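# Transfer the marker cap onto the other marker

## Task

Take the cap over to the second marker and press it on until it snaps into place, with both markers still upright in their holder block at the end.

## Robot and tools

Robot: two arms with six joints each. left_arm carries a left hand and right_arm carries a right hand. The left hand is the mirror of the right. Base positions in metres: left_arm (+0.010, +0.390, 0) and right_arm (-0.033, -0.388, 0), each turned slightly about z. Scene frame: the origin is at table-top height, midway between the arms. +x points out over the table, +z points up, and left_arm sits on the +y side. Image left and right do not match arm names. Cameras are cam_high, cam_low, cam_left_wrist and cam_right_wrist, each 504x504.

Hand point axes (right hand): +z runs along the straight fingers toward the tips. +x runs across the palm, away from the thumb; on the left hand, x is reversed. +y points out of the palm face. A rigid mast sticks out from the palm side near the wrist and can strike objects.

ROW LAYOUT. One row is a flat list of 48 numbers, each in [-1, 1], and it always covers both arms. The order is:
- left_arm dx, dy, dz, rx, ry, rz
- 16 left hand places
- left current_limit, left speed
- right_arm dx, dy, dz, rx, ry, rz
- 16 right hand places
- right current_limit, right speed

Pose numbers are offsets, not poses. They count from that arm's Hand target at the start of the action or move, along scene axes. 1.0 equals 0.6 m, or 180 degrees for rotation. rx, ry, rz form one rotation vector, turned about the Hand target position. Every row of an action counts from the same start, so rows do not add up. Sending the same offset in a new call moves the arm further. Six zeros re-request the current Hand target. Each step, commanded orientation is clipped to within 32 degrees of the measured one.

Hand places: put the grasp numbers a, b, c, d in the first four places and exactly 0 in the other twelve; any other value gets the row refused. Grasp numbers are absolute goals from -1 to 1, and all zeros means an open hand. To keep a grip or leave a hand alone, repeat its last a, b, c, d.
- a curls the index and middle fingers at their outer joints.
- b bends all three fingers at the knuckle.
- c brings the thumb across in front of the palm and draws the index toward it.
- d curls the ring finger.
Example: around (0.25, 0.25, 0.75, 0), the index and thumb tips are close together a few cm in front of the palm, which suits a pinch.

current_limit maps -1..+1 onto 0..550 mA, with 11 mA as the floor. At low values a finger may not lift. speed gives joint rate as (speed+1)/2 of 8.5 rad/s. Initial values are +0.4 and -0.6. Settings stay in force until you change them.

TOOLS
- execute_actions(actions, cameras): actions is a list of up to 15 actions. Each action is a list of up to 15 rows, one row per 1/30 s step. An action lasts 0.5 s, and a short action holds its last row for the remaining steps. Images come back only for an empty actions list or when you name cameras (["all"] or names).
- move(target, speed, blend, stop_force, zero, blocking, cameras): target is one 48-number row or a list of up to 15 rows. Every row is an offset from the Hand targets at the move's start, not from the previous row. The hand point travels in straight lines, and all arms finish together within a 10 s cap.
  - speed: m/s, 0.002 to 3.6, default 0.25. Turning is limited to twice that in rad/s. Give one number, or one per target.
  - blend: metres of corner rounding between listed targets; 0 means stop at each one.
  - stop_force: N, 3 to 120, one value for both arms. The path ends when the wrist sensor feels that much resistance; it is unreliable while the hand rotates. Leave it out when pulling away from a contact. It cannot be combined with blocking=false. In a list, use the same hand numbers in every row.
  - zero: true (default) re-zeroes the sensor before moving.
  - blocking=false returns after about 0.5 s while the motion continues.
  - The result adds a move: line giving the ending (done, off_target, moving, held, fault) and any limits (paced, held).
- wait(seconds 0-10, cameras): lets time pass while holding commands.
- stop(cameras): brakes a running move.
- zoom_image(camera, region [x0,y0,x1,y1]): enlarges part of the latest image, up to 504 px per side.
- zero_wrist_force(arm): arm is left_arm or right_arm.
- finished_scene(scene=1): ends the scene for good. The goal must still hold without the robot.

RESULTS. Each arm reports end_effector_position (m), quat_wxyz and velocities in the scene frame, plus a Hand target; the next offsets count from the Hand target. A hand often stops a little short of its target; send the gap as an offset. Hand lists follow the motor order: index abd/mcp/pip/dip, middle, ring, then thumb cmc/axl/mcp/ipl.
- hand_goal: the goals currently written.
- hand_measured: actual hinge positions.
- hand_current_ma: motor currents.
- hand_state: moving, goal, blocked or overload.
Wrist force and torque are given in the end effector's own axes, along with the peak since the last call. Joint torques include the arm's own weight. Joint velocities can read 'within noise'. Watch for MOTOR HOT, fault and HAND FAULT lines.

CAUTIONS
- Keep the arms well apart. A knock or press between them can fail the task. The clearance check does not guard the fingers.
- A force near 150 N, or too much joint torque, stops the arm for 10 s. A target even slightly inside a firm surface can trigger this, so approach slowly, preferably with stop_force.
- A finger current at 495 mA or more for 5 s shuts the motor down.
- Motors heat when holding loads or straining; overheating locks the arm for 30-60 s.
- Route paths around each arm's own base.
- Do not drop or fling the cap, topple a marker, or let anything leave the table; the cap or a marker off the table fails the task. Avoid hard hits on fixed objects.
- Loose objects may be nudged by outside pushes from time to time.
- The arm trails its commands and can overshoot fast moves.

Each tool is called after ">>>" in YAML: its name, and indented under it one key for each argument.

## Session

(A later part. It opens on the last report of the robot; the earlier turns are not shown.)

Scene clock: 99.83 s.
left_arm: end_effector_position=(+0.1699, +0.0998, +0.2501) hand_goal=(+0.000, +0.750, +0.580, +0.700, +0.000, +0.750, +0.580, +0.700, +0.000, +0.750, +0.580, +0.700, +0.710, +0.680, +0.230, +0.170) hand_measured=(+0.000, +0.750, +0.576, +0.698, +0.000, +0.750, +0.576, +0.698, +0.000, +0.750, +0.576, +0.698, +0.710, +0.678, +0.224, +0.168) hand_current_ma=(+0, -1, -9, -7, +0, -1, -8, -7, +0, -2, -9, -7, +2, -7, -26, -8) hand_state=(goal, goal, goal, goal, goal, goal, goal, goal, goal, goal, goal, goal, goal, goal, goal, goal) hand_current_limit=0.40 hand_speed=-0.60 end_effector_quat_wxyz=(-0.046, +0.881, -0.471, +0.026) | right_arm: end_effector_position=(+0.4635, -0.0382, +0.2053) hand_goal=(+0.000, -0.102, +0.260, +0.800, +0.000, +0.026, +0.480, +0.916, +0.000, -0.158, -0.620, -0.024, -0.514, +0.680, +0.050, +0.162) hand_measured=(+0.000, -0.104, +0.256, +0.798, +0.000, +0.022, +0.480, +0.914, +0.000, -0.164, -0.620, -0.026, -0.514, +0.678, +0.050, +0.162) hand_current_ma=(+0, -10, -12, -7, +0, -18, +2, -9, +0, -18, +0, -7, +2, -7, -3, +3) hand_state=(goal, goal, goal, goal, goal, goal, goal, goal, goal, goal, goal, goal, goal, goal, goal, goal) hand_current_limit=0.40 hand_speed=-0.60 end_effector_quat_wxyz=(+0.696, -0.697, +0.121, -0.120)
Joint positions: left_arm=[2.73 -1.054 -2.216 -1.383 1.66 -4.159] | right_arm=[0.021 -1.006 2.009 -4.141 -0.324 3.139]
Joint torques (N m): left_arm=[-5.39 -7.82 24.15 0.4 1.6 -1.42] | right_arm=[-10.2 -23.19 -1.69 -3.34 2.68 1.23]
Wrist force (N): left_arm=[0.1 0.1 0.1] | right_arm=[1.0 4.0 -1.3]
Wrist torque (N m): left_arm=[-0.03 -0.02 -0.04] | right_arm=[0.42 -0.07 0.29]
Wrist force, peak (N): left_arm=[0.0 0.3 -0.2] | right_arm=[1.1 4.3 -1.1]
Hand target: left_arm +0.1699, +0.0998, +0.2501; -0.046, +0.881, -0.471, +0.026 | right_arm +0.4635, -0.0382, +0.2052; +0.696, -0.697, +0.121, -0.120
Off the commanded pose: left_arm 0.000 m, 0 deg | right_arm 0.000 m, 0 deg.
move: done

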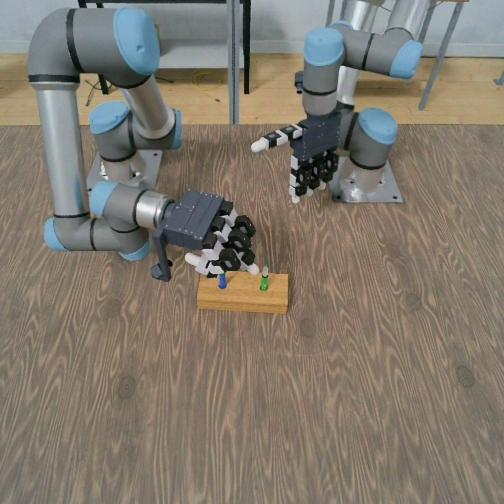

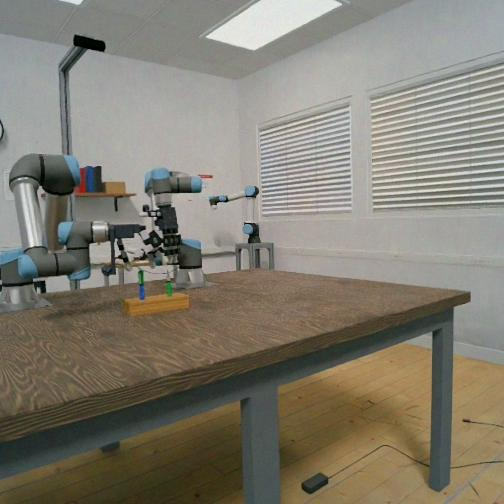

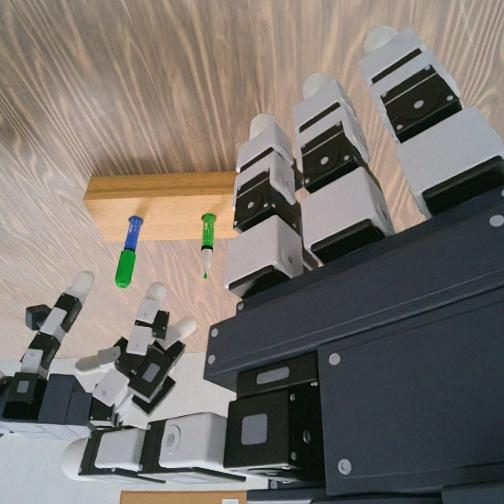

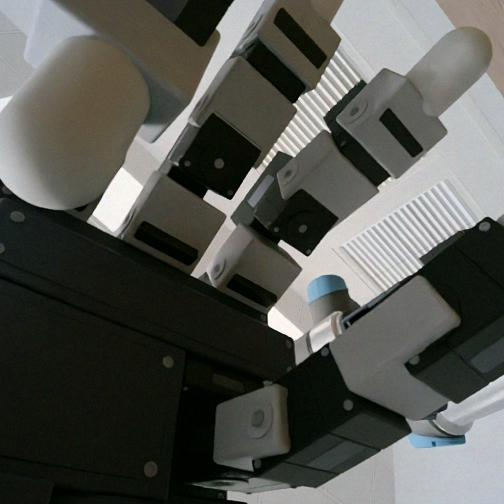

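>>> zoom_image:
  camera: "cam_low"
  region: [115, 255, 195, 315]

>>> zoom_image:
  camera: "cam_left_wrist"
  region: [60, 200, 220, 330]

Scaled by 6.300.

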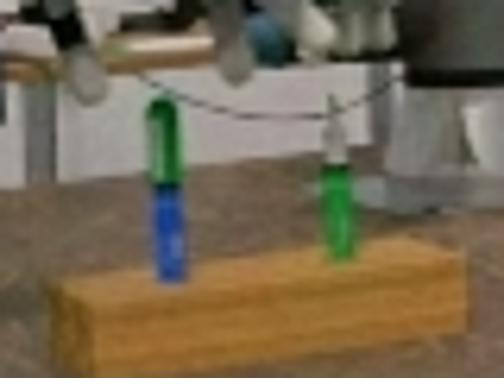

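Scaled by 3.150.

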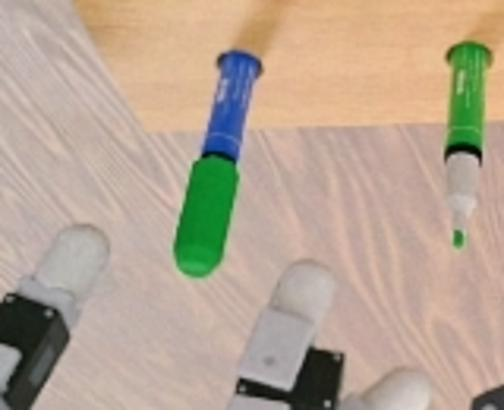

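>>> move:
  target: [0,0,0,0,0,0, 0,0,0,0,0,0,0,0,0,0,0,0,0,0,0,0, 0.4,-0.6, -0.005,0.0017,-0.05,0,0,0, 0,0.5,0.72,0.75,0,0,0,0,0,0,0,0,0,0,0,0, 0.4,-0.6]
  speed: 0.1
  cameras: ["all"]

>>> zoom_image:
  camera: "cam_left_wrist"
  region: [60, 200, 220, 330]

>>> zoom_image:
  camera: "cam_low"
  region: [115, 255, 195, 315]

>>> zoom_image:
  camera: "cam_right_wrist"
  region: [304, 0, 504, 250]

Scene clock: 106.50 s.
left_arm: end_effector_position=(+0.1699, +0.0998, +0.2501) hand_goal=(+0.000, +0.750, +0.580, +0.700, +0.000, +0.750, +0.580, +0.700, +0.000, +0.750, +0.580, +0.700, +0.710, +0.680, +0.230, +0.170) hand_measured=(+0.000, +0.750, +0.576, +0.698, +0.000, +0.750, +0.576, +0.698, +0.000, +0.750, +0.576, +0.698, +0.710, +0.678, +0.224, +0.168) hand_current_ma=(+0, -1, -9, -7, +0, -1, -8, -7, +0, -2, -9, -7, +2, -7, -26, -8) hand_state=(goal, goal, goal, goal, goal, goal, goal, goal, goal, goal, goal, goal, goal, goal, goal, goal) hand_current_limit=0.40 hand_speed=-0.60 end_effector_quat_wxyz=(-0.046, +0.881, -0.471, +0.026) | right_arm: end_effector_position=(+0.4604, -0.0372, +0.1752) hand_goal=(+0.000, -0.102, +0.260, +0.800, +0.000, +0.026, +0.480, +0.916, +0.000, -0.158, -0.620, -0.024, -0.514, +0.680, +0.050, +0.162) hand_measured=(+0.000, -0.104, +0.256, +0.798, +0.000, +0.022, +0.480, +0.914, +0.000, -0.164, -0.620, -0.026, -0.514, +0.678, +0.050, +0.162) hand_current_ma=(+0, -10, -12, -7, +0, -18, +2, -9, +0, -18, +0, -7, +2, -7, -3, +3) hand_state=(goal, goal, goal, goal, goal, goal, goal, goal, goal, goal, goal, goal, goal, goal, goal, goal) hand_current_limit=0.40 hand_speed=-0.60 end_effector_quat_wxyz=(+0.696, -0.697, +0.121, -0.120)
Joint positions: left_arm=[2.73 -1.054 -2.216 -1.383 1.66 -4.159] | right_arm=[0.023 -0.942 2.02 -4.215 -0.326 3.139]
Joint torques (N m): left_arm=[-5.36 -7.69 24.05 0.52 1.5 -1.29] | right_arm=[11.9 -24.95 -15.13 -3.61 -2.75 1.25]
Wrist force (N): left_arm=[-0.1 0.0 0.1] | right_arm=[0.9 3.9 -1.1]
Wrist torque (N m): left_arm=[-0.04 0.01 -0.05] | right_arm=[0.40 -0.05 0.31]
Wrist force, peak (N): left_arm=[-0.3 0.3 0.2] | right_arm=[0.7 4.2 -1.3]
Hand target: left_arm +0.1699, +0.0998, +0.2501; -0.046, +0.881, -0.471, +0.026 | right_arm +0.4605, -0.0372, +0.1752; +0.696, -0.697, +0.121, -0.120
Off the commanded pose: left_arm 0.000 m, 0 deg | right_arm 0.000 m, 0 deg.
move: done

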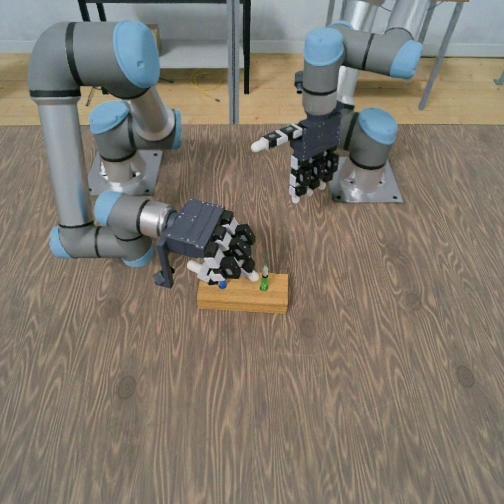

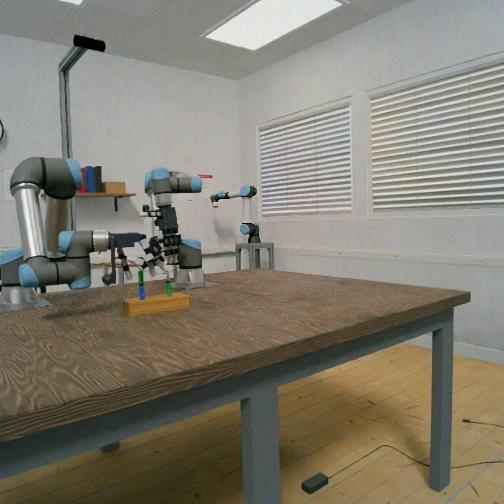

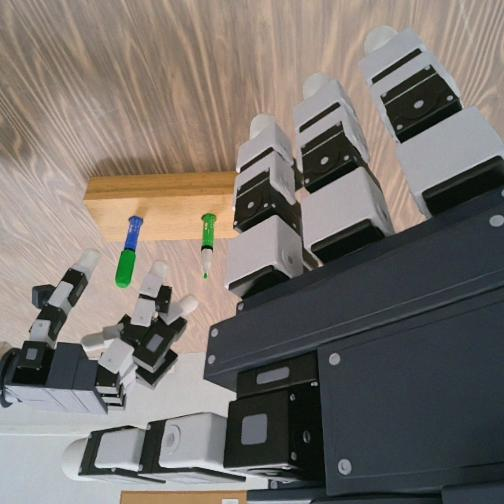

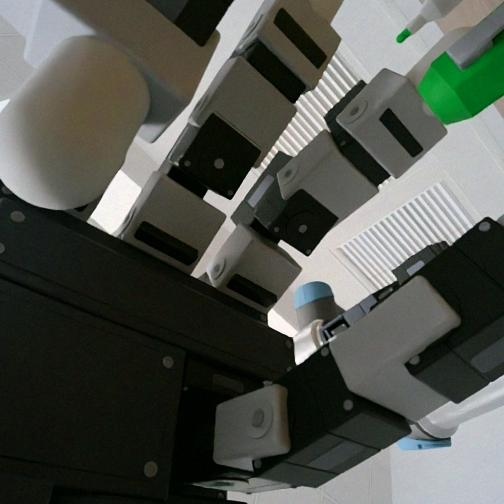

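Scaled by 3.150.

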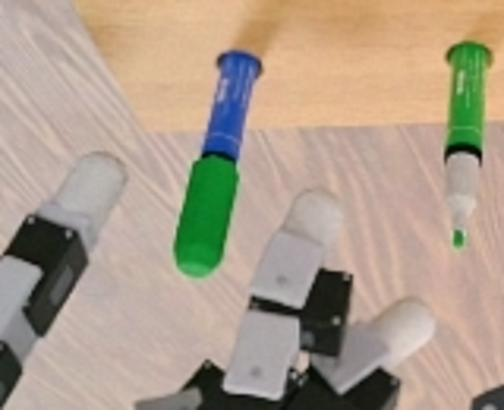

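Scaled by 6.300.

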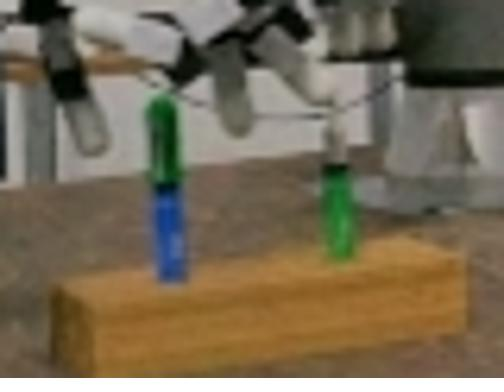

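Scaled by 2.016.

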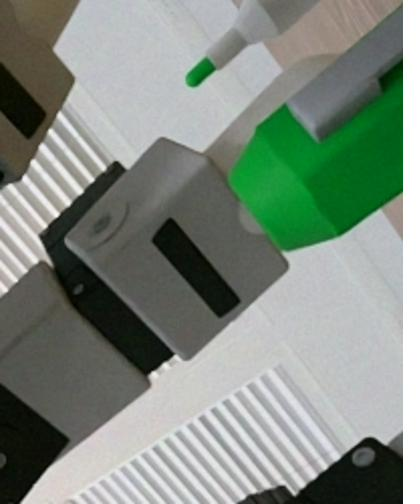

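>>> zoom_image:
  camera: "cam_low"
  region: [122, 258, 162, 298]

>>> zoom_image:
  camera: "cam_high"
  region: [180, 230, 280, 310]

Scaled by 12.600.

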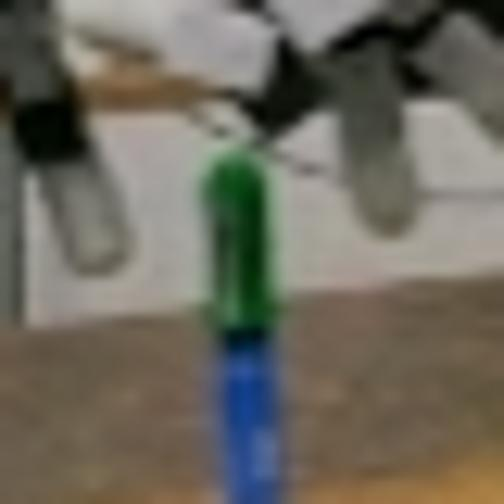

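Scaled by 5.040.

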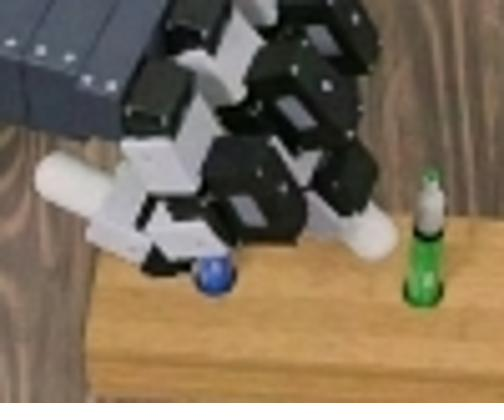

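>>> move:
  target: [0,0,0,0,0,0, 0,0,0,0,0,0,0,0,0,0,0,0,0,0,0,0, 0.4,-0.6, 0.0245,0.0088,-0.0133,0,0,0, 0,0.5,0.72,0.75,0,0,0,0,0,0,0,0,0,0,0,0, 0.4,-0.6]
  speed: 0.08
  cameras: ["all"]

>>> zoom_image:
  camera: "cam_left_wrist"
  region: [60, 200, 220, 330]

>>> zoom_image:
  camera: "cam_right_wrist"
  region: [304, 0, 504, 250]

Scene clock: 122.70 s.
left_arm: end_effector_position=(+0.1699, +0.0998, +0.2501) hand_goal=(+0.000, +0.750, +0.580, +0.700, +0.000, +0.750, +0.580, +0.700, +0.000, +0.750, +0.580, +0.700, +0.710, +0.680, +0.230, +0.170) hand_measured=(+0.000, +0.750, +0.576, +0.698, +0.000, +0.750, +0.576, +0.698, +0.000, +0.750, +0.576, +0.698, +0.710, +0.678, +0.224, +0.168) hand_current_ma=(+0, -1, -9, -7, +0, -1, -8, -7, +0, -2, -9, -7, +2, -7, -26, -8) hand_state=(goal, goal, goal, goal, goal, goal, goal, goal, goal, goal, goal, goal, goal, goal, goal, goal) hand_current_limit=0.40 hand_speed=-0.60 end_effector_quat_wxyz=(-0.046, +0.881, -0.471, +0.026) | right_arm: end_effector_position=(+0.4751, -0.0320, +0.1673) hand_goal=(+0.000, -0.102, +0.260, +0.800, +0.000, +0.026, +0.480, +0.916, +0.000, -0.158, -0.620, -0.024, -0.514, +0.680, +0.050, +0.162) hand_measured=(+0.000, -0.104, +0.256, +0.798, +0.000, +0.022, +0.480, +0.914, +0.000, -0.164, -0.620, -0.026, -0.514, +0.678, +0.050, +0.162) hand_current_ma=(+0, -10, -12, -7, +0, -18, +2, -9, +0, -18, +0, -7, +2, -7, -3, +3) hand_state=(goal, goal, goal, goal, goal, goal, goal, goal, goal, goal, goal, goal, goal, goal, goal, goal) hand_current_limit=0.40 hand_speed=-0.60 end_effector_quat_wxyz=(+0.696, -0.697, +0.121, -0.120)
Joint positions: left_arm=[2.73 -1.054 -2.216 -1.383 1.66 -4.159] | right_arm=[0.035 -0.904 1.972 -4.206 -0.339 3.139]
Joint torques (N m): left_arm=[-6.5 -7.63 23.46 0.55 1.41 -1.29] | right_arm=[11.39 -24.65 -21.21 2.09 -2.93 1.15]
Wrist force (N): left_arm=[0.0 0.1 0.2] | right_arm=[0.8 3.6 -1.2]
Wrist torque (N m): left_arm=[-0.03 0.00 -0.05] | right_arm=[0.39 -0.03 0.31]
Wrist force, peak (N): left_arm=[0.3 -0.1 0.2] | right_arm=[0.8 4.1 -1.4]
Hand target: left_arm +0.1699, +0.0998, +0.2501; -0.046, +0.881, -0.471, +0.026 | right_arm +0.4752, -0.0319, +0.1672; +0.696, -0.697, +0.121, -0.120
Off the commanded pose: left_arm 0.000 m, 0 deg | right_arm 0.000 m, 0 deg.
move: done

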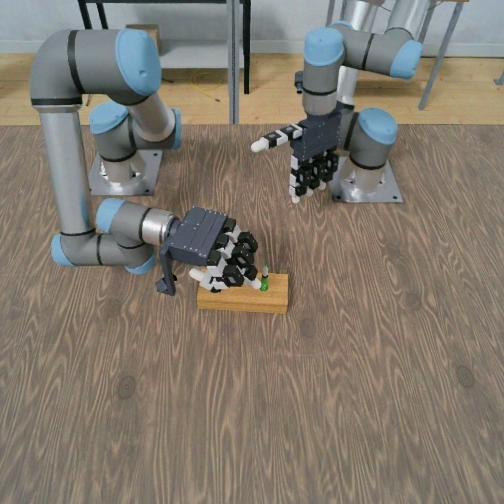

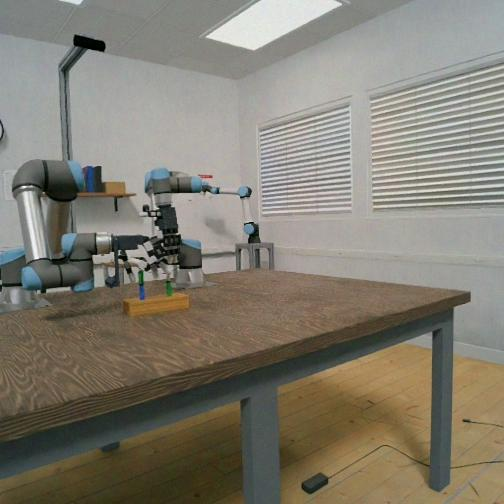

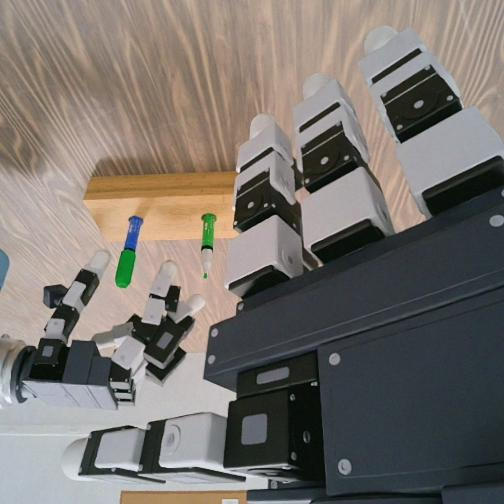

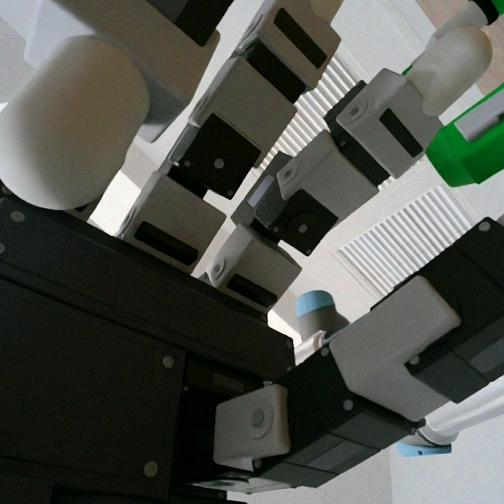

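Scaled by 3.150.

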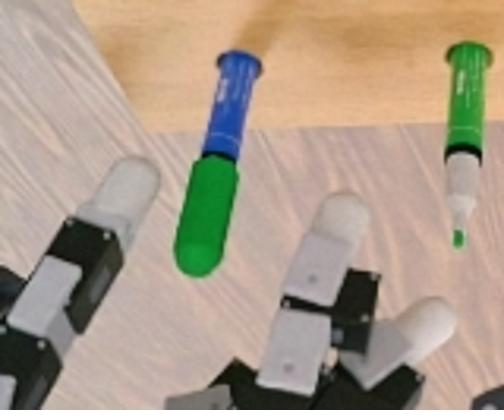

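Scaled by 2.016.

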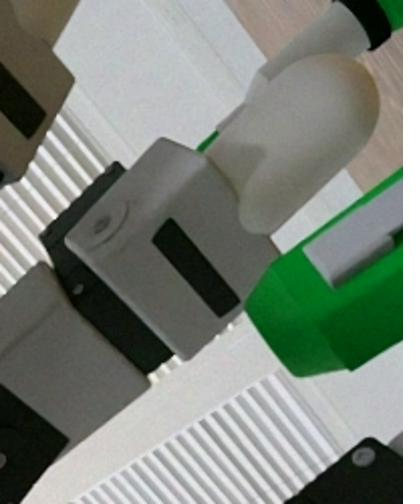

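>>> move:
  target: [0,0,0,0,0,0, 0,0,0,0,0,0,0,0,0,0,0,0,0,0,0,0, 0.4,-0.6, 0.0124,0.0097,0,0,0,0, 0,0.62,0.72,0.75,0,0,0,0,0,0,0,0,0,0,0,0, 0.4,-0.9]
  speed: 0.05
  cameras: ["cam_left_wrist","cam_right_wrist","cam_low"]

>>> zoom_image:
  camera: "cam_left_wrist"
  region: [60, 200, 220, 330]

>>> zoom_image:
  camera: "cam_right_wrist"
  region: [304, 0, 504, 250]

>>> zoom_image:
  camera: "cam_low"
  region: [122, 258, 162, 298]

Scene clock: 125.77 s.
left_arm: end_effector_position=(+0.1699, +0.0998, +0.2501) hand_goal=(+0.000, +0.750, +0.580, +0.700, +0.000, +0.750, +0.580, +0.700, +0.000, +0.750, +0.580, +0.700, +0.710, +0.680, +0.230, +0.170) hand_measured=(+0.000, +0.750, +0.576, +0.698, +0.000, +0.750, +0.576, +0.698, +0.000, +0.750, +0.576, +0.698, +0.710, +0.678, +0.224, +0.168) hand_current_ma=(+0, -1, -9, -7, +0, -1, -8, -7, +0, -2, -9, -7, +2, -7, -26, -8) hand_state=(goal, goal, goal, goal, goal, goal, goal, goal, goal, goal, goal, goal, goal, goal, goal, goal) hand_current_limit=0.40 hand_speed=-0.60 end_effector_quat_wxyz=(-0.046, +0.881, -0.471, +0.026) | right_arm: end_effector_position=(+0.4826, -0.0262, +0.1672) hand_goal=(+0.000, -0.264, +0.296, +0.824, +0.000, -0.184, +0.456, +0.916, +0.000, -0.338, -0.620, +0.000, -0.514, +0.680, +0.050, +0.186) hand_measured=(+0.000, -0.264, +0.292, +0.822, +0.000, -0.186, +0.458, +0.914, +0.000, -0.336, -0.620, -0.002, -0.514, +0.678, +0.050, +0.184) hand_current_ma=(+0, -2, -11, -8, +0, -7, +4, -9, +0, +9, +0, -7, +2, -7, -3, -6) hand_state=(goal, goal, goal, goal, goal, goal, goal, goal, goal, goal, goal, goal, goal, goal, goal, goal) hand_current_limit=0.40 hand_speed=-0.90 end_effector_quat_wxyz=(+0.696, -0.697, +0.121, -0.120)
Joint positions: left_arm=[2.73 -1.054 -2.216 -1.383 1.66 -4.159] | right_arm=[0.048 -0.893 1.945 -4.19 -0.351 3.139]
Joint torques (N m): left_arm=[-6.45 -7.6 24.36 0.69 1.49 -1.19] | right_arm=[11.7 -26.12 -21.89 1.98 -2.97 0.42]
Wrist force (N): left_arm=[-0.1 -0.2 0.1] | right_arm=[0.9 3.7 -0.9]
Wrist torque (N m): left_arm=[-0.07 0.02 -0.05] | right_arm=[0.44 -0.05 0.33]
Wrist force, peak (N): left_arm=[-0.2 0.2 0.2] | right_arm=[0.8 4.0 -1.0]
Hand target: left_arm +0.1699, +0.0998, +0.2501; -0.046, +0.881, -0.471, +0.026 | right_arm +0.4826, -0.0261, +0.1672; +0.696, -0.697, +0.121, -0.120
Off the commanded pose: left_arm 0.000 m, 0 deg | right_arm 0.000 m, 0 deg.
move: done
Images, in order (width x height): cam_low 504x504, cam_left_wrist 504x504, cam_right_wrist 504x504.

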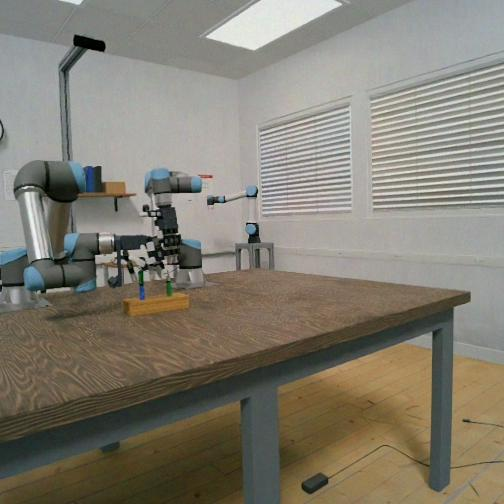

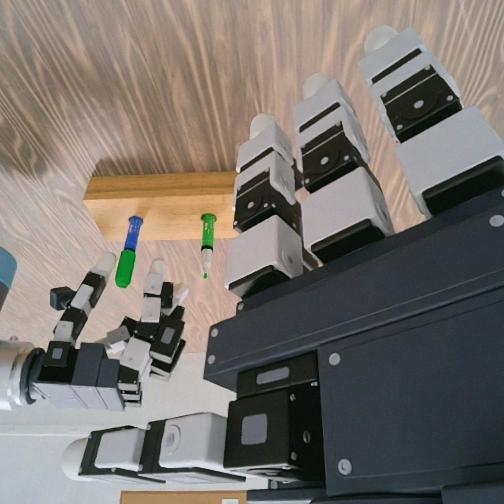

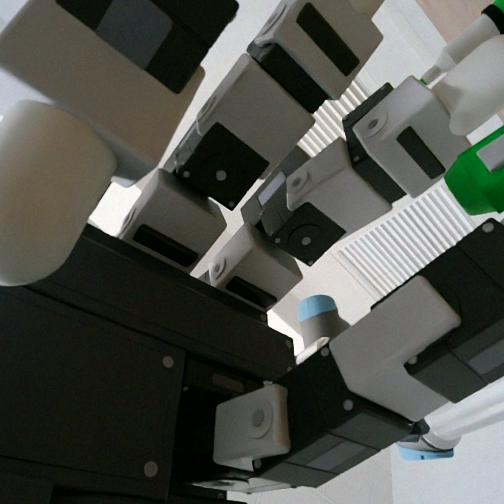

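Scaled by 3.150.

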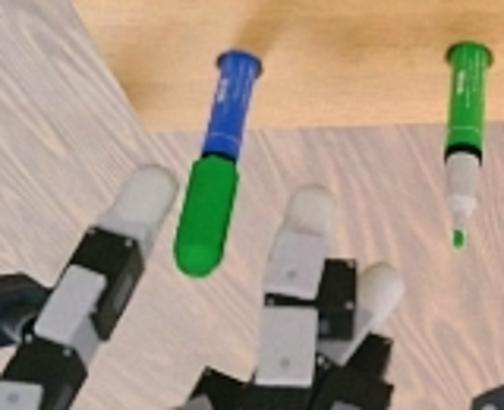

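Scaled by 2.016.

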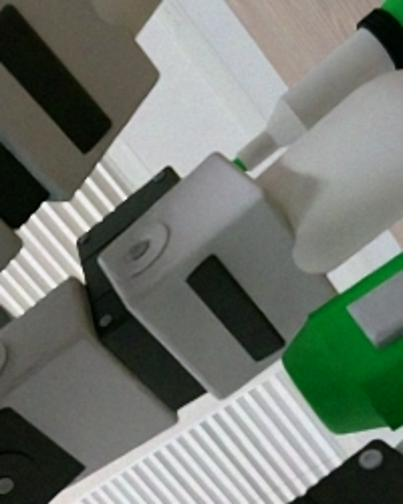

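Scaled by 12.600.

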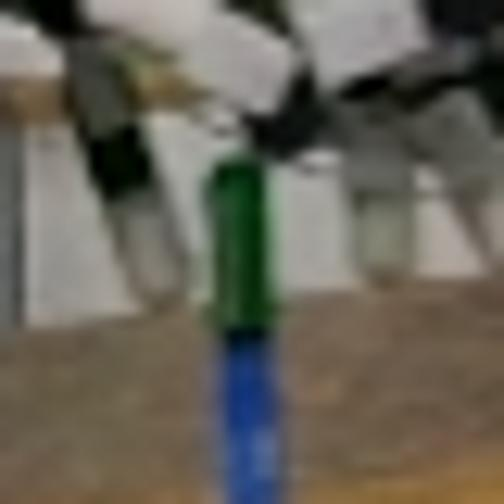

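>>> move:
  target:
    - [0,0,0,0,0,0, 0,0,0,0,0,0,0,0,0,0,0,0,0,0,0,0, 0.4,-0.6, 0.0055,0.0052,0,0,0,0, 0,0.62,0.72,0.75,0,0,0,0,0,0,0,0,0,0,0,0, 0.4,-0.9]
    - [0,0,0,0,0,0, 0,0,0,0,0,0,0,0,0,0,0,0,0,0,0,0, 0.4,-0.6, 0.0055,0.0052,0,0,0,0, 0,0.74,0.72,0.75,0,0,0,0,0,0,0,0,0,0,0,0, 0.4,-0.93]
  speed: 0.05
  cameras: ["cam_left_wrist","cam_right_wrist","cam_low"]

>>> zoom_image:
  camera: "cam_left_wrist"
  region: [60, 200, 220, 330]

>>> zoom_image:
  camera: "cam_right_wrist"
  region: [304, 0, 504, 250]

>>> zoom_image:
  camera: "cam_low"
  region: [122, 258, 162, 298]

Scene clock: 129.40 s.
left_arm: end_effector_position=(+0.1699, +0.0998, +0.2501) hand_goal=(+0.000, +0.750, +0.580, +0.700, +0.000, +0.750, +0.580, +0.700, +0.000, +0.750, +0.580, +0.700, +0.710, +0.680, +0.230, +0.170) hand_measured=(+0.000, +0.750, +0.576, +0.698, +0.000, +0.750, +0.576, +0.698, +0.000, +0.750, +0.576, +0.698, +0.710, +0.678, +0.224, +0.168) hand_current_ma=(+0, -1, -9, -7, +0, -1, -8, -7, +0, -2, -9, -7, +2, -7, -26, -8) hand_state=(goal, goal, goal, goal, goal, goal, goal, goal, goal, goal, goal, goal, goal, goal, goal, goal) hand_current_limit=0.40 hand_speed=-0.60 end_effector_quat_wxyz=(-0.046, +0.881, -0.471, +0.026) | right_arm: end_effector_position=(+0.4859, -0.0230, +0.1672) hand_goal=(+0.000, -0.426, +0.332, +0.848, +0.000, -0.394, +0.432, +0.916, +0.000, -0.518, -0.620, +0.024, -0.514, +0.680, +0.050, +0.210) hand_measured=(+0.000, -0.424, +0.330, +0.846, +0.000, -0.394, +0.434, +0.914, +0.000, -0.512, -0.620, +0.022, -0.514, +0.678, +0.050, +0.208) hand_current_ma=(+0, +4, -9, -8, +0, +2, +7, -9, +0, +23, +0, -7, +2, -7, -3, -7) hand_state=(goal, goal, goal, goal, goal, goal, goal, goal, goal, goal, goal, goal, goal, goal, goal, goal) hand_current_limit=0.40 hand_speed=-0.93 end_effector_quat_wxyz=(+0.696, -0.697, +0.121, -0.120)
Joint positions: left_arm=[2.73 -1.054 -2.216 -1.383 1.66 -4.159] | right_arm=[0.055 -0.887 1.932 -4.183 -0.358 3.139]
Joint torques (N m): left_arm=[-5.81 -7.57 24.35 0.72 1.45 -1.36] | right_arm=[10.79 -25.9 -20.71 1.99 -2.94 1.04]
Wrist force (N): left_arm=[0.0 0.0 0.0] | right_arm=[0.9 3.5 -0.8]
Wrist torque (N m): left_arm=[-0.02 0.00 -0.05] | right_arm=[0.44 -0.05 0.32]
Wrist force, peak (N): left_arm=[-0.1 0.2 0.4] | right_arm=[0.8 4.0 -1.0]
Hand target: left_arm +0.1699, +0.0998, +0.2501; -0.046, +0.881, -0.471, +0.026 | right_arm +0.4859, -0.0230, +0.1672; +0.696, -0.697, +0.121, -0.120
Off the commanded pose: left_arm 0.000 m, 0 deg | right_arm 0.000 m, 0 deg.
move: done
Images, in order (width x height): cam_low 504x504, cam_left_wrist 504x504, cam_right_wrist 504x504.

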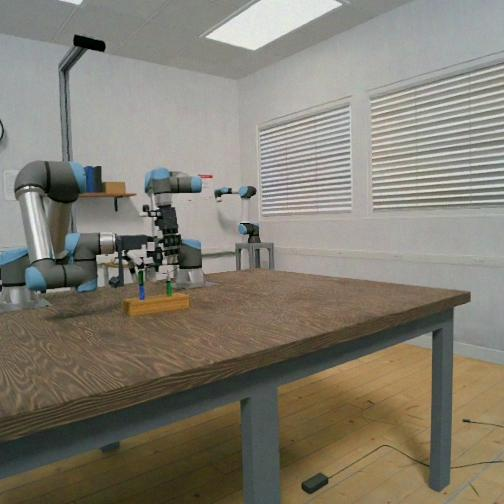

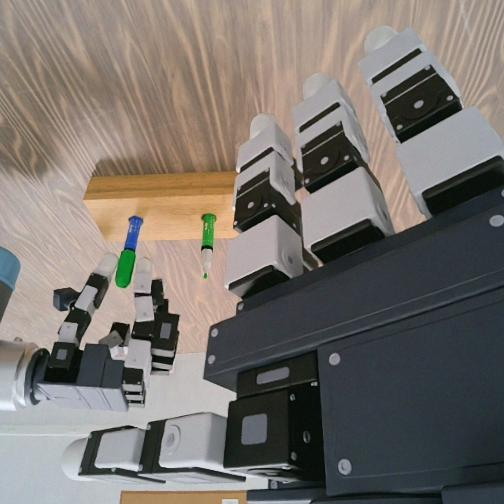

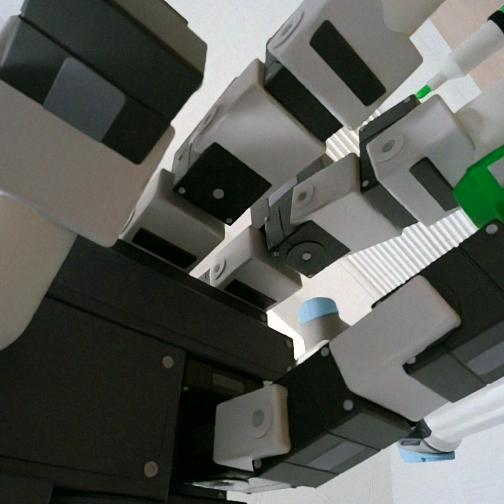

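Scaled by 3.150.

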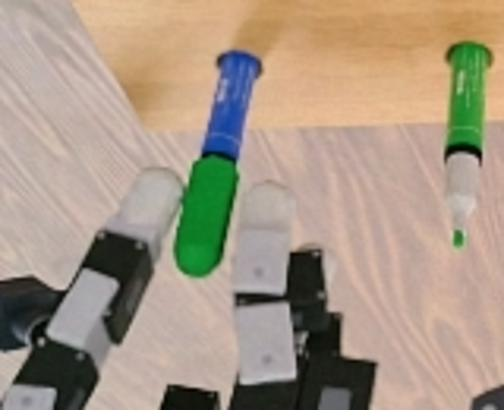

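Scaled by 2.016.

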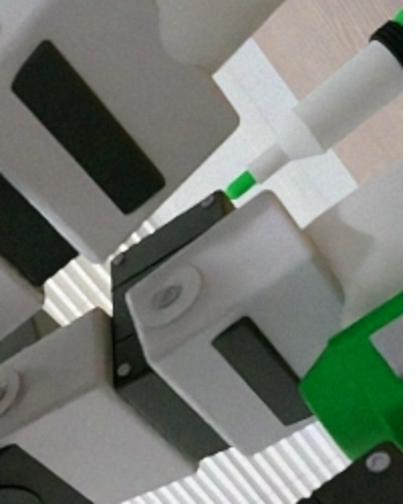

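Scaled by 12.600.

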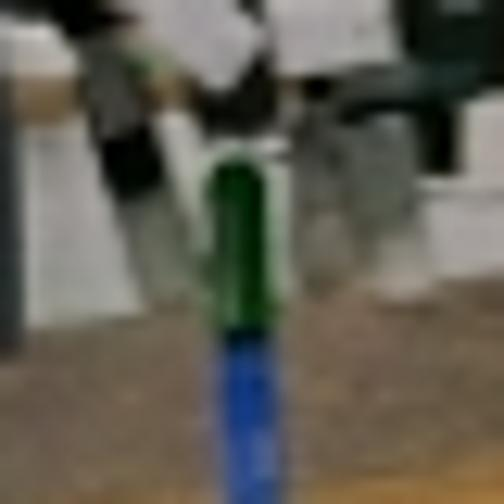

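>>> move:
  target: [0,0,0,0,0,0, 0,0,0,0,0,0,0,0,0,0,0,0,0,0,0,0, 0.4,-0.6, 0,0,0,0,0,0, 0,0.85,0.72,0.75,0,0,0,0,0,0,0,0,0,0,0,0, 0.4,-0.95]
  speed: 0.05
  cameras: ["cam_left_wrist","cam_right_wrist","cam_low"]

>>> zoom_image:
  camera: "cam_left_wrist"
  region: [60, 200, 220, 330]

>>> zoom_image:
  camera: "cam_low"
  region: [115, 255, 195, 315]

Scene clock: 131.57 s.
left_arm: end_effector_position=(+0.1699, +0.0998, +0.2501) hand_goal=(+0.000, +0.750, +0.580, +0.700, +0.000, +0.750, +0.580, +0.700, +0.000, +0.750, +0.580, +0.700, +0.710, +0.680, +0.230, +0.170) hand_measured=(+0.000, +0.750, +0.576, +0.698, +0.000, +0.750, +0.576, +0.698, +0.000, +0.750, +0.576, +0.698, +0.710, +0.678, +0.224, +0.168) hand_current_ma=(+0, -1, -9, -7, +0, -1, -8, -7, +0, -2, -9, -7, +2, -7, -26, -8) hand_state=(goal, goal, goal, goal, goal, goal, goal, goal, goal, goal, goal, goal, goal, goal, goal, goal) hand_current_limit=0.40 hand_speed=-0.60 end_effector_quat_wxyz=(-0.046, +0.881, -0.471, +0.026) | right_arm: end_effector_position=(+0.4859, -0.0230, +0.1672) hand_goal=(+0.000, -0.574, +0.364, +0.870, +0.000, -0.588, +0.410, +0.916, +0.000, -0.682, -0.620, +0.046, -0.514, +0.680, +0.050, +0.232) hand_measured=(+0.000, -0.520, +0.378, +0.874, +0.000, -0.584, +0.412, +0.914, +0.000, -0.586, -0.604, +0.044, -0.514, +0.678, +0.062, +0.236) hand_current_ma=(+0, +247, +52, +17, +0, +12, +9, -9, +0, +385, +57, -6, +2, -5, +58, +15) hand_state=(goal, blocked, goal, goal, goal, goal, goal, goal, goal, blocked, goal, goal, goal, goal, goal, goal) hand_current_limit=0.40 hand_speed=-0.95 end_effector_quat_wxyz=(+0.696, -0.697, +0.121, -0.120)
Joint positions: left_arm=[2.73 -1.054 -2.216 -1.383 1.66 -4.159] | right_arm=[0.055 -0.887 1.932 -4.183 -0.358 3.139]
Joint torques (N m): left_arm=[-5.7 -7.42 24.28 0.55 1.4 -1.29] | right_arm=[10.84 -26.46 -20.61 1.88 -2.93 1.01]
Wrist force (N): left_arm=[0.2 -0.1 0.1] | right_arm=[0.6 2.7 -1.1]
Wrist torque (N m): left_arm=[-0.05 -0.02 -0.03] | right_arm=[0.45 0.00 0.32]
Wrist force, peak (N): left_arm=[0.2 0.1 0.3] | right_arm=[0.8 4.1 -0.9]
Hand target: left_arm +0.1699, +0.0998, +0.2501; -0.046, +0.881, -0.471, +0.026 | right_arm +0.4859, -0.0230, +0.1672; +0.696, -0.697, +0.121, -0.120
Off the commanded pose: left_arm 0.000 m, 0 deg | right_arm 0.000 m, 0 deg.
move: done
Images, in order (width x height): cam_low 504x504, cam_left_wrist 504x504, cam_right_wrist 504x504.

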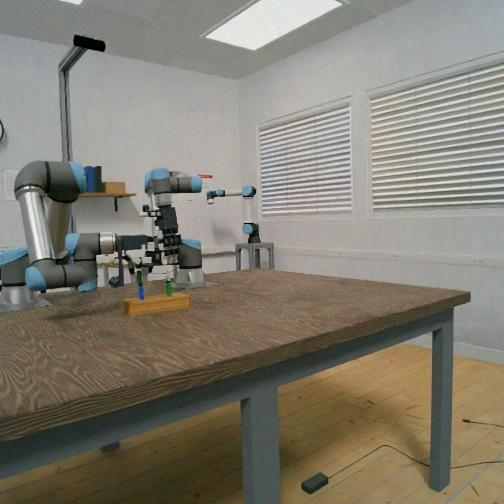

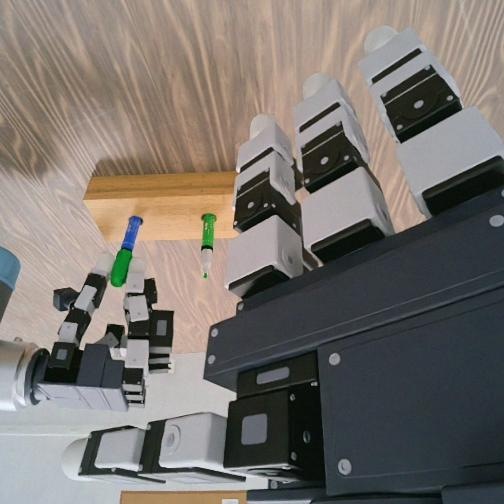

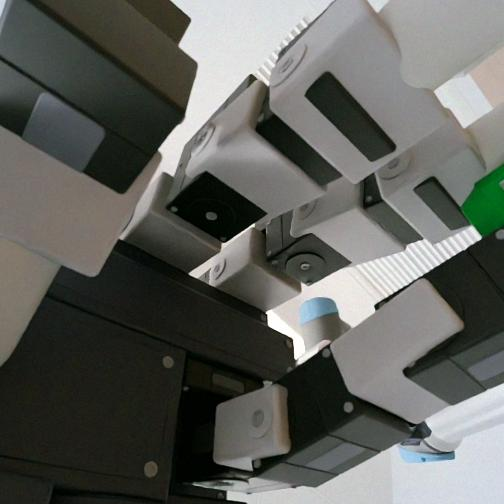

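Scaled by 3.150.

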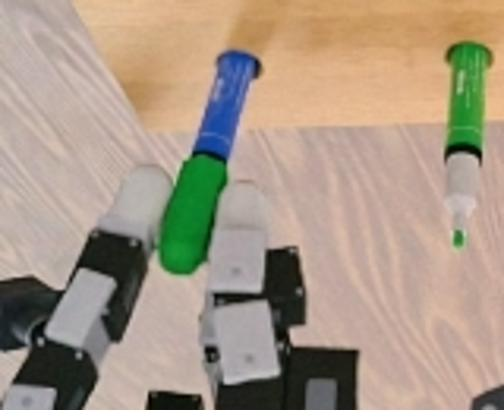

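Scaled by 6.300.

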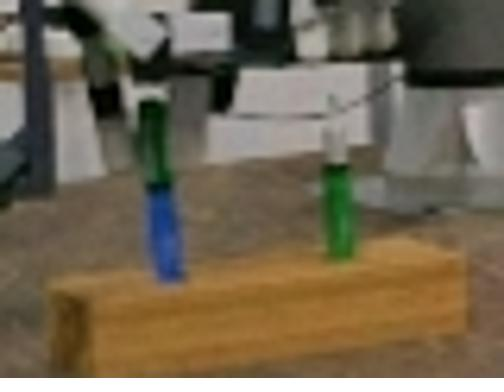

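>>> move:
  target:
    - [0,0,0,0,0,0, 0,0,0,0,0,0,0,0,0,0,0,0,0,0,0,0, 0.4,-0.6, 0.0034,0.0093,0,0,0,0, 0,0.85,0.72,0.75,0,0,0,0,0,0,0,0,0,0,0,0, 0.4,-0.95]
    - [0,0,0,0,0,0, 0,0,0,0,0,0,0,0,0,0,0,0,0,0,0,0, 0.4,-0.6, 0.0034,0.0093,0,0,0,0, 0,0.95,0.72,0.5,0,0,0,0,0,0,0,0,0,0,0,0, 0.6,-0.95]
  speed: 0.03
  cameras: ["cam_left_wrist","cam_right_wrist","cam_low"]

>>> zoom_image:
  camera: "cam_left_wrist"
  region: [60, 200, 220, 330]

>>> zoom_image:
  camera: "cam_low"
  region: [115, 255, 195, 315]

Scene clock: 137.57 s.
left_arm: end_effector_position=(+0.1699, +0.0998, +0.2501) hand_goal=(+0.000, +0.750, +0.580, +0.700, +0.000, +0.750, +0.580, +0.700, +0.000, +0.750, +0.580, +0.700, +0.710, +0.680, +0.230, +0.170) hand_measured=(+0.000, +0.750, +0.576, +0.698, +0.000, +0.750, +0.576, +0.698, +0.000, +0.750, +0.576, +0.698, +0.710, +0.678, +0.224, +0.168) hand_current_ma=(+0, -1, -9, -7, +0, -1, -8, -7, +0, -2, -9, -7, +2, -7, -26, -8) hand_state=(goal, goal, goal, goal, goal, goal, goal, goal, goal, goal, goal, goal, goal, goal, goal, goal) hand_current_limit=0.40 hand_speed=-0.60 end_effector_quat_wxyz=(-0.046, +0.881, -0.471, +0.026) | right_arm: end_effector_position=(+0.4879, -0.0174, +0.1672) hand_goal=(+0.000, -0.734, +0.420, +0.890, +0.000, -0.812, +0.390, +0.916, +0.000, -0.720, -0.220, +0.340, -0.514, +0.680, +0.050, +0.252) hand_measured=(+0.000, -0.594, +0.446, +0.900, +0.000, -0.802, +0.394, +0.914, +0.000, -0.706, -0.502, +0.180, -0.512, +0.680, +0.074, +0.260) hand_current_ma=(+0, +440, +101, +38, +0, +36, +14, -9, +0, +60, -440, -439, +6, -4, +126, +40) hand_state=(goal, blocked, blocked, goal, goal, goal, goal, goal, goal, goal, blocked, blocked, goal, goal, blocked, goal) hand_current_limit=0.60 hand_speed=-0.95 end_effector_quat_wxyz=(+0.696, -0.697, +0.121, -0.120)
Joint positions: left_arm=[2.73 -1.054 -2.216 -1.383 1.66 -4.159] | right_arm=[0.066 -0.883 1.921 -4.177 -0.37 3.14]
Joint torques (N m): left_arm=[-6.96 -6.78 23.5 0.54 1.54 -1.27] | right_arm=[12.23 -26.4 -20.86 1.87 -2.94 -0.55]
Wrist force (N): left_arm=[-0.1 0.0 0.0] | right_arm=[0.7 1.9 -1.0]
Wrist torque (N m): left_arm=[-0.03 0.01 -0.06] | right_arm=[0.38 -0.02 0.33]
Wrist force, peak (N): left_arm=[-0.2 0.4 0.1] | right_arm=[0.8 4.0 -1.3]
Hand target: left_arm +0.1699, +0.0998, +0.2501; -0.046, +0.881, -0.471, +0.026 | right_arm +0.4879, -0.0174, +0.1672; +0.696, -0.697, +0.121, -0.120
Off the commanded pose: left_arm 0.000 m, 0 deg | right_arm 0.000 m, 0 deg.
move: done
Images, in order (width x height): cam_low 504x504, cam_left_wrist 504x504, cam_right_wrist 504x504.

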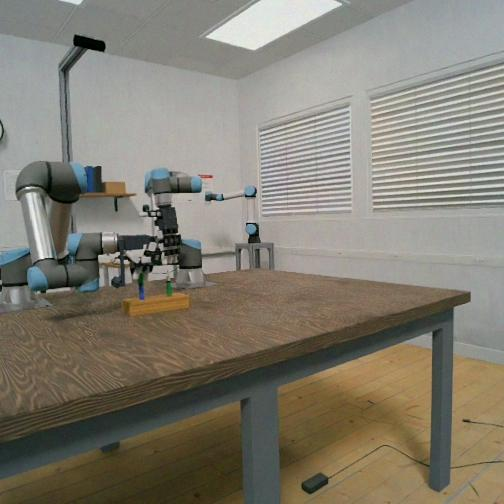

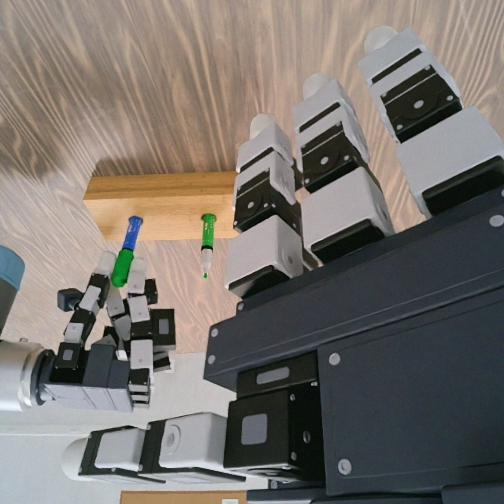

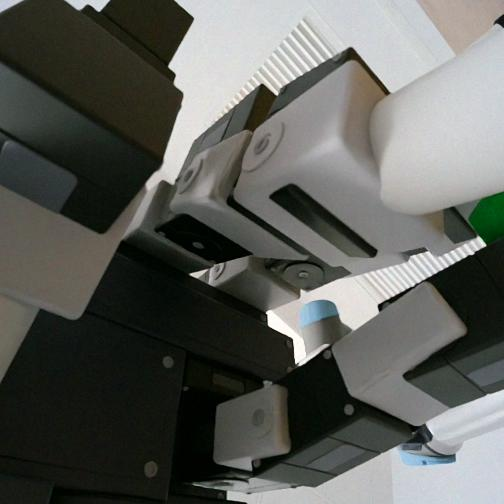

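Scaled by 3.150.

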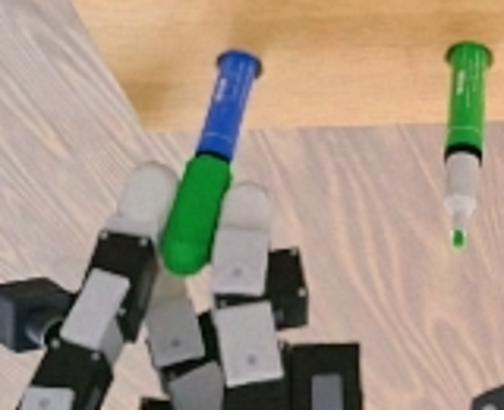

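Scaled by 6.300.

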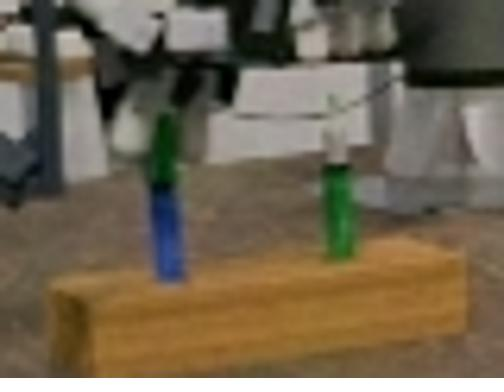

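>>> move:
  target:
    - [0,0,0,0,0,0, 0,0,0,0,0,0,0,0,0,0,0,0,0,0,0,0, 0.4,-0.6, 0.0024,0.0065,0,0,0,0, 0,0.95,0.72,0.65,0,0,0,0,0,0,0,0,0,0,0,0, 0.6,-0.95]
  speed: 0.03
  cameras: ["cam_left_wrist","cam_low"]

>>> zoom_image:
  camera: "cam_left_wrist"
  region: [60, 200, 220, 330]

>>> zoom_image:
  camera: "cam_low"
  region: [115, 255, 195, 315]

Scene clock: 140.13 s.
left_arm: end_effector_position=(+0.1699, +0.0998, +0.2501) hand_goal=(+0.000, +0.750, +0.580, +0.700, +0.000, +0.750, +0.580, +0.700, +0.000, +0.750, +0.580, +0.700, +0.710, +0.680, +0.230, +0.170) hand_measured=(+0.000, +0.750, +0.576, +0.698, +0.000, +0.750, +0.576, +0.698, +0.000, +0.750, +0.576, +0.698, +0.710, +0.678, +0.224, +0.168) hand_current_ma=(+0, -1, -9, -7, +0, -1, -8, -7, +0, -2, -9, -7, +2, -7, -26, -8) hand_state=(goal, goal, goal, goal, goal, goal, goal, goal, goal, goal, goal, goal, goal, goal, goal, goal) hand_current_limit=0.40 hand_speed=-0.60 end_effector_quat_wxyz=(-0.046, +0.881, -0.471, +0.026) | right_arm: end_effector_position=(+0.4894, -0.0136, +0.1672) hand_goal=(+0.000, -0.720, +0.404, +0.890, +0.000, -0.782, +0.390, +0.916, +0.000, -0.788, -0.460, +0.176, -0.514, +0.680, +0.050, +0.252) hand_measured=(+0.000, -0.594, +0.446, +0.902, +0.000, -0.782, +0.394, +0.914, +0.000, -0.710, -0.494, +0.160, -0.510, +0.680, +0.074, +0.260) hand_current_ma=(-1, +440, +172, +42, +0, +1, +14, -9, +0, +367, -143, -65, +11, -3, +126, +40) hand_state=(goal, blocked, blocked, goal, goal, goal, goal, goal, goal, blocked, blocked, goal, goal, goal, blocked, goal) hand_current_limit=0.60 hand_speed=-0.95 end_effector_quat_wxyz=(+0.696, -0.697, +0.121, -0.120)
Joint positions: left_arm=[2.73 -1.054 -2.216 -1.383 1.66 -4.159] | right_arm=[0.075 -0.879 1.913 -4.172 -0.378 3.14]
Joint torques (N m): left_arm=[-5.3 -6.76 24.12 0.66 1.41 -1.2] | right_arm=[12.31 -26.98 -21.7 2.08 -2.92 1.27]
Wrist force (N): left_arm=[0.1 0.1 0.0] | right_arm=[0.6 3.4 -1.3]
Wrist torque (N m): left_arm=[-0.03 -0.01 -0.04] | right_arm=[0.45 -0.02 0.31]
Wrist force, peak (N): left_arm=[0.0 0.2 -0.2] | right_arm=[0.8 3.7 -1.6]
Hand target: left_arm +0.1699, +0.0998, +0.2501; -0.046, +0.881, -0.471, +0.026 | right_arm +0.4894, -0.0135, +0.1672; +0.696, -0.697, +0.121, -0.120
Off the commanded pose: left_arm 0.000 m, 0 deg | right_arm 0.000 m, 0 deg.
move: done
Images, in order (width x height): cam_low 504x504, cam_left_wrist 504x504.

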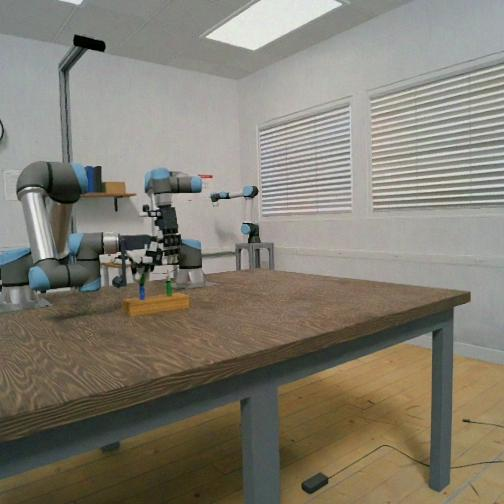

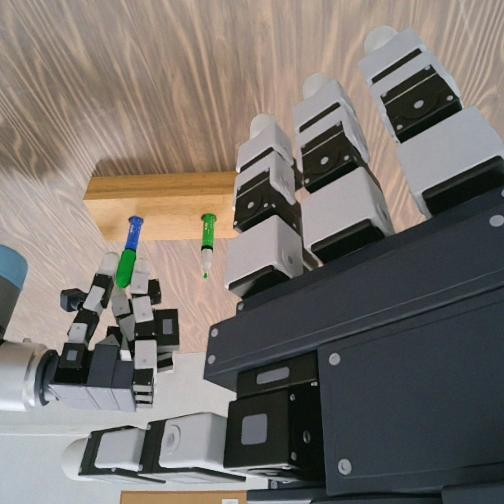

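Scaled by 3.150.

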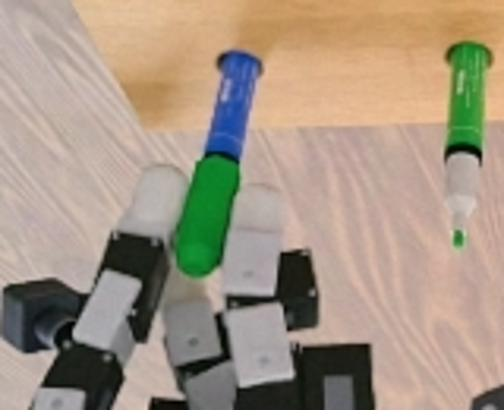

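Scaled by 6.300.

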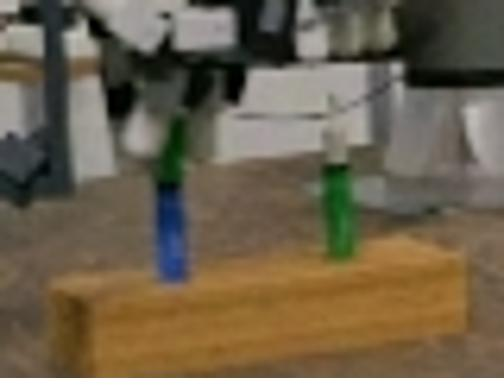

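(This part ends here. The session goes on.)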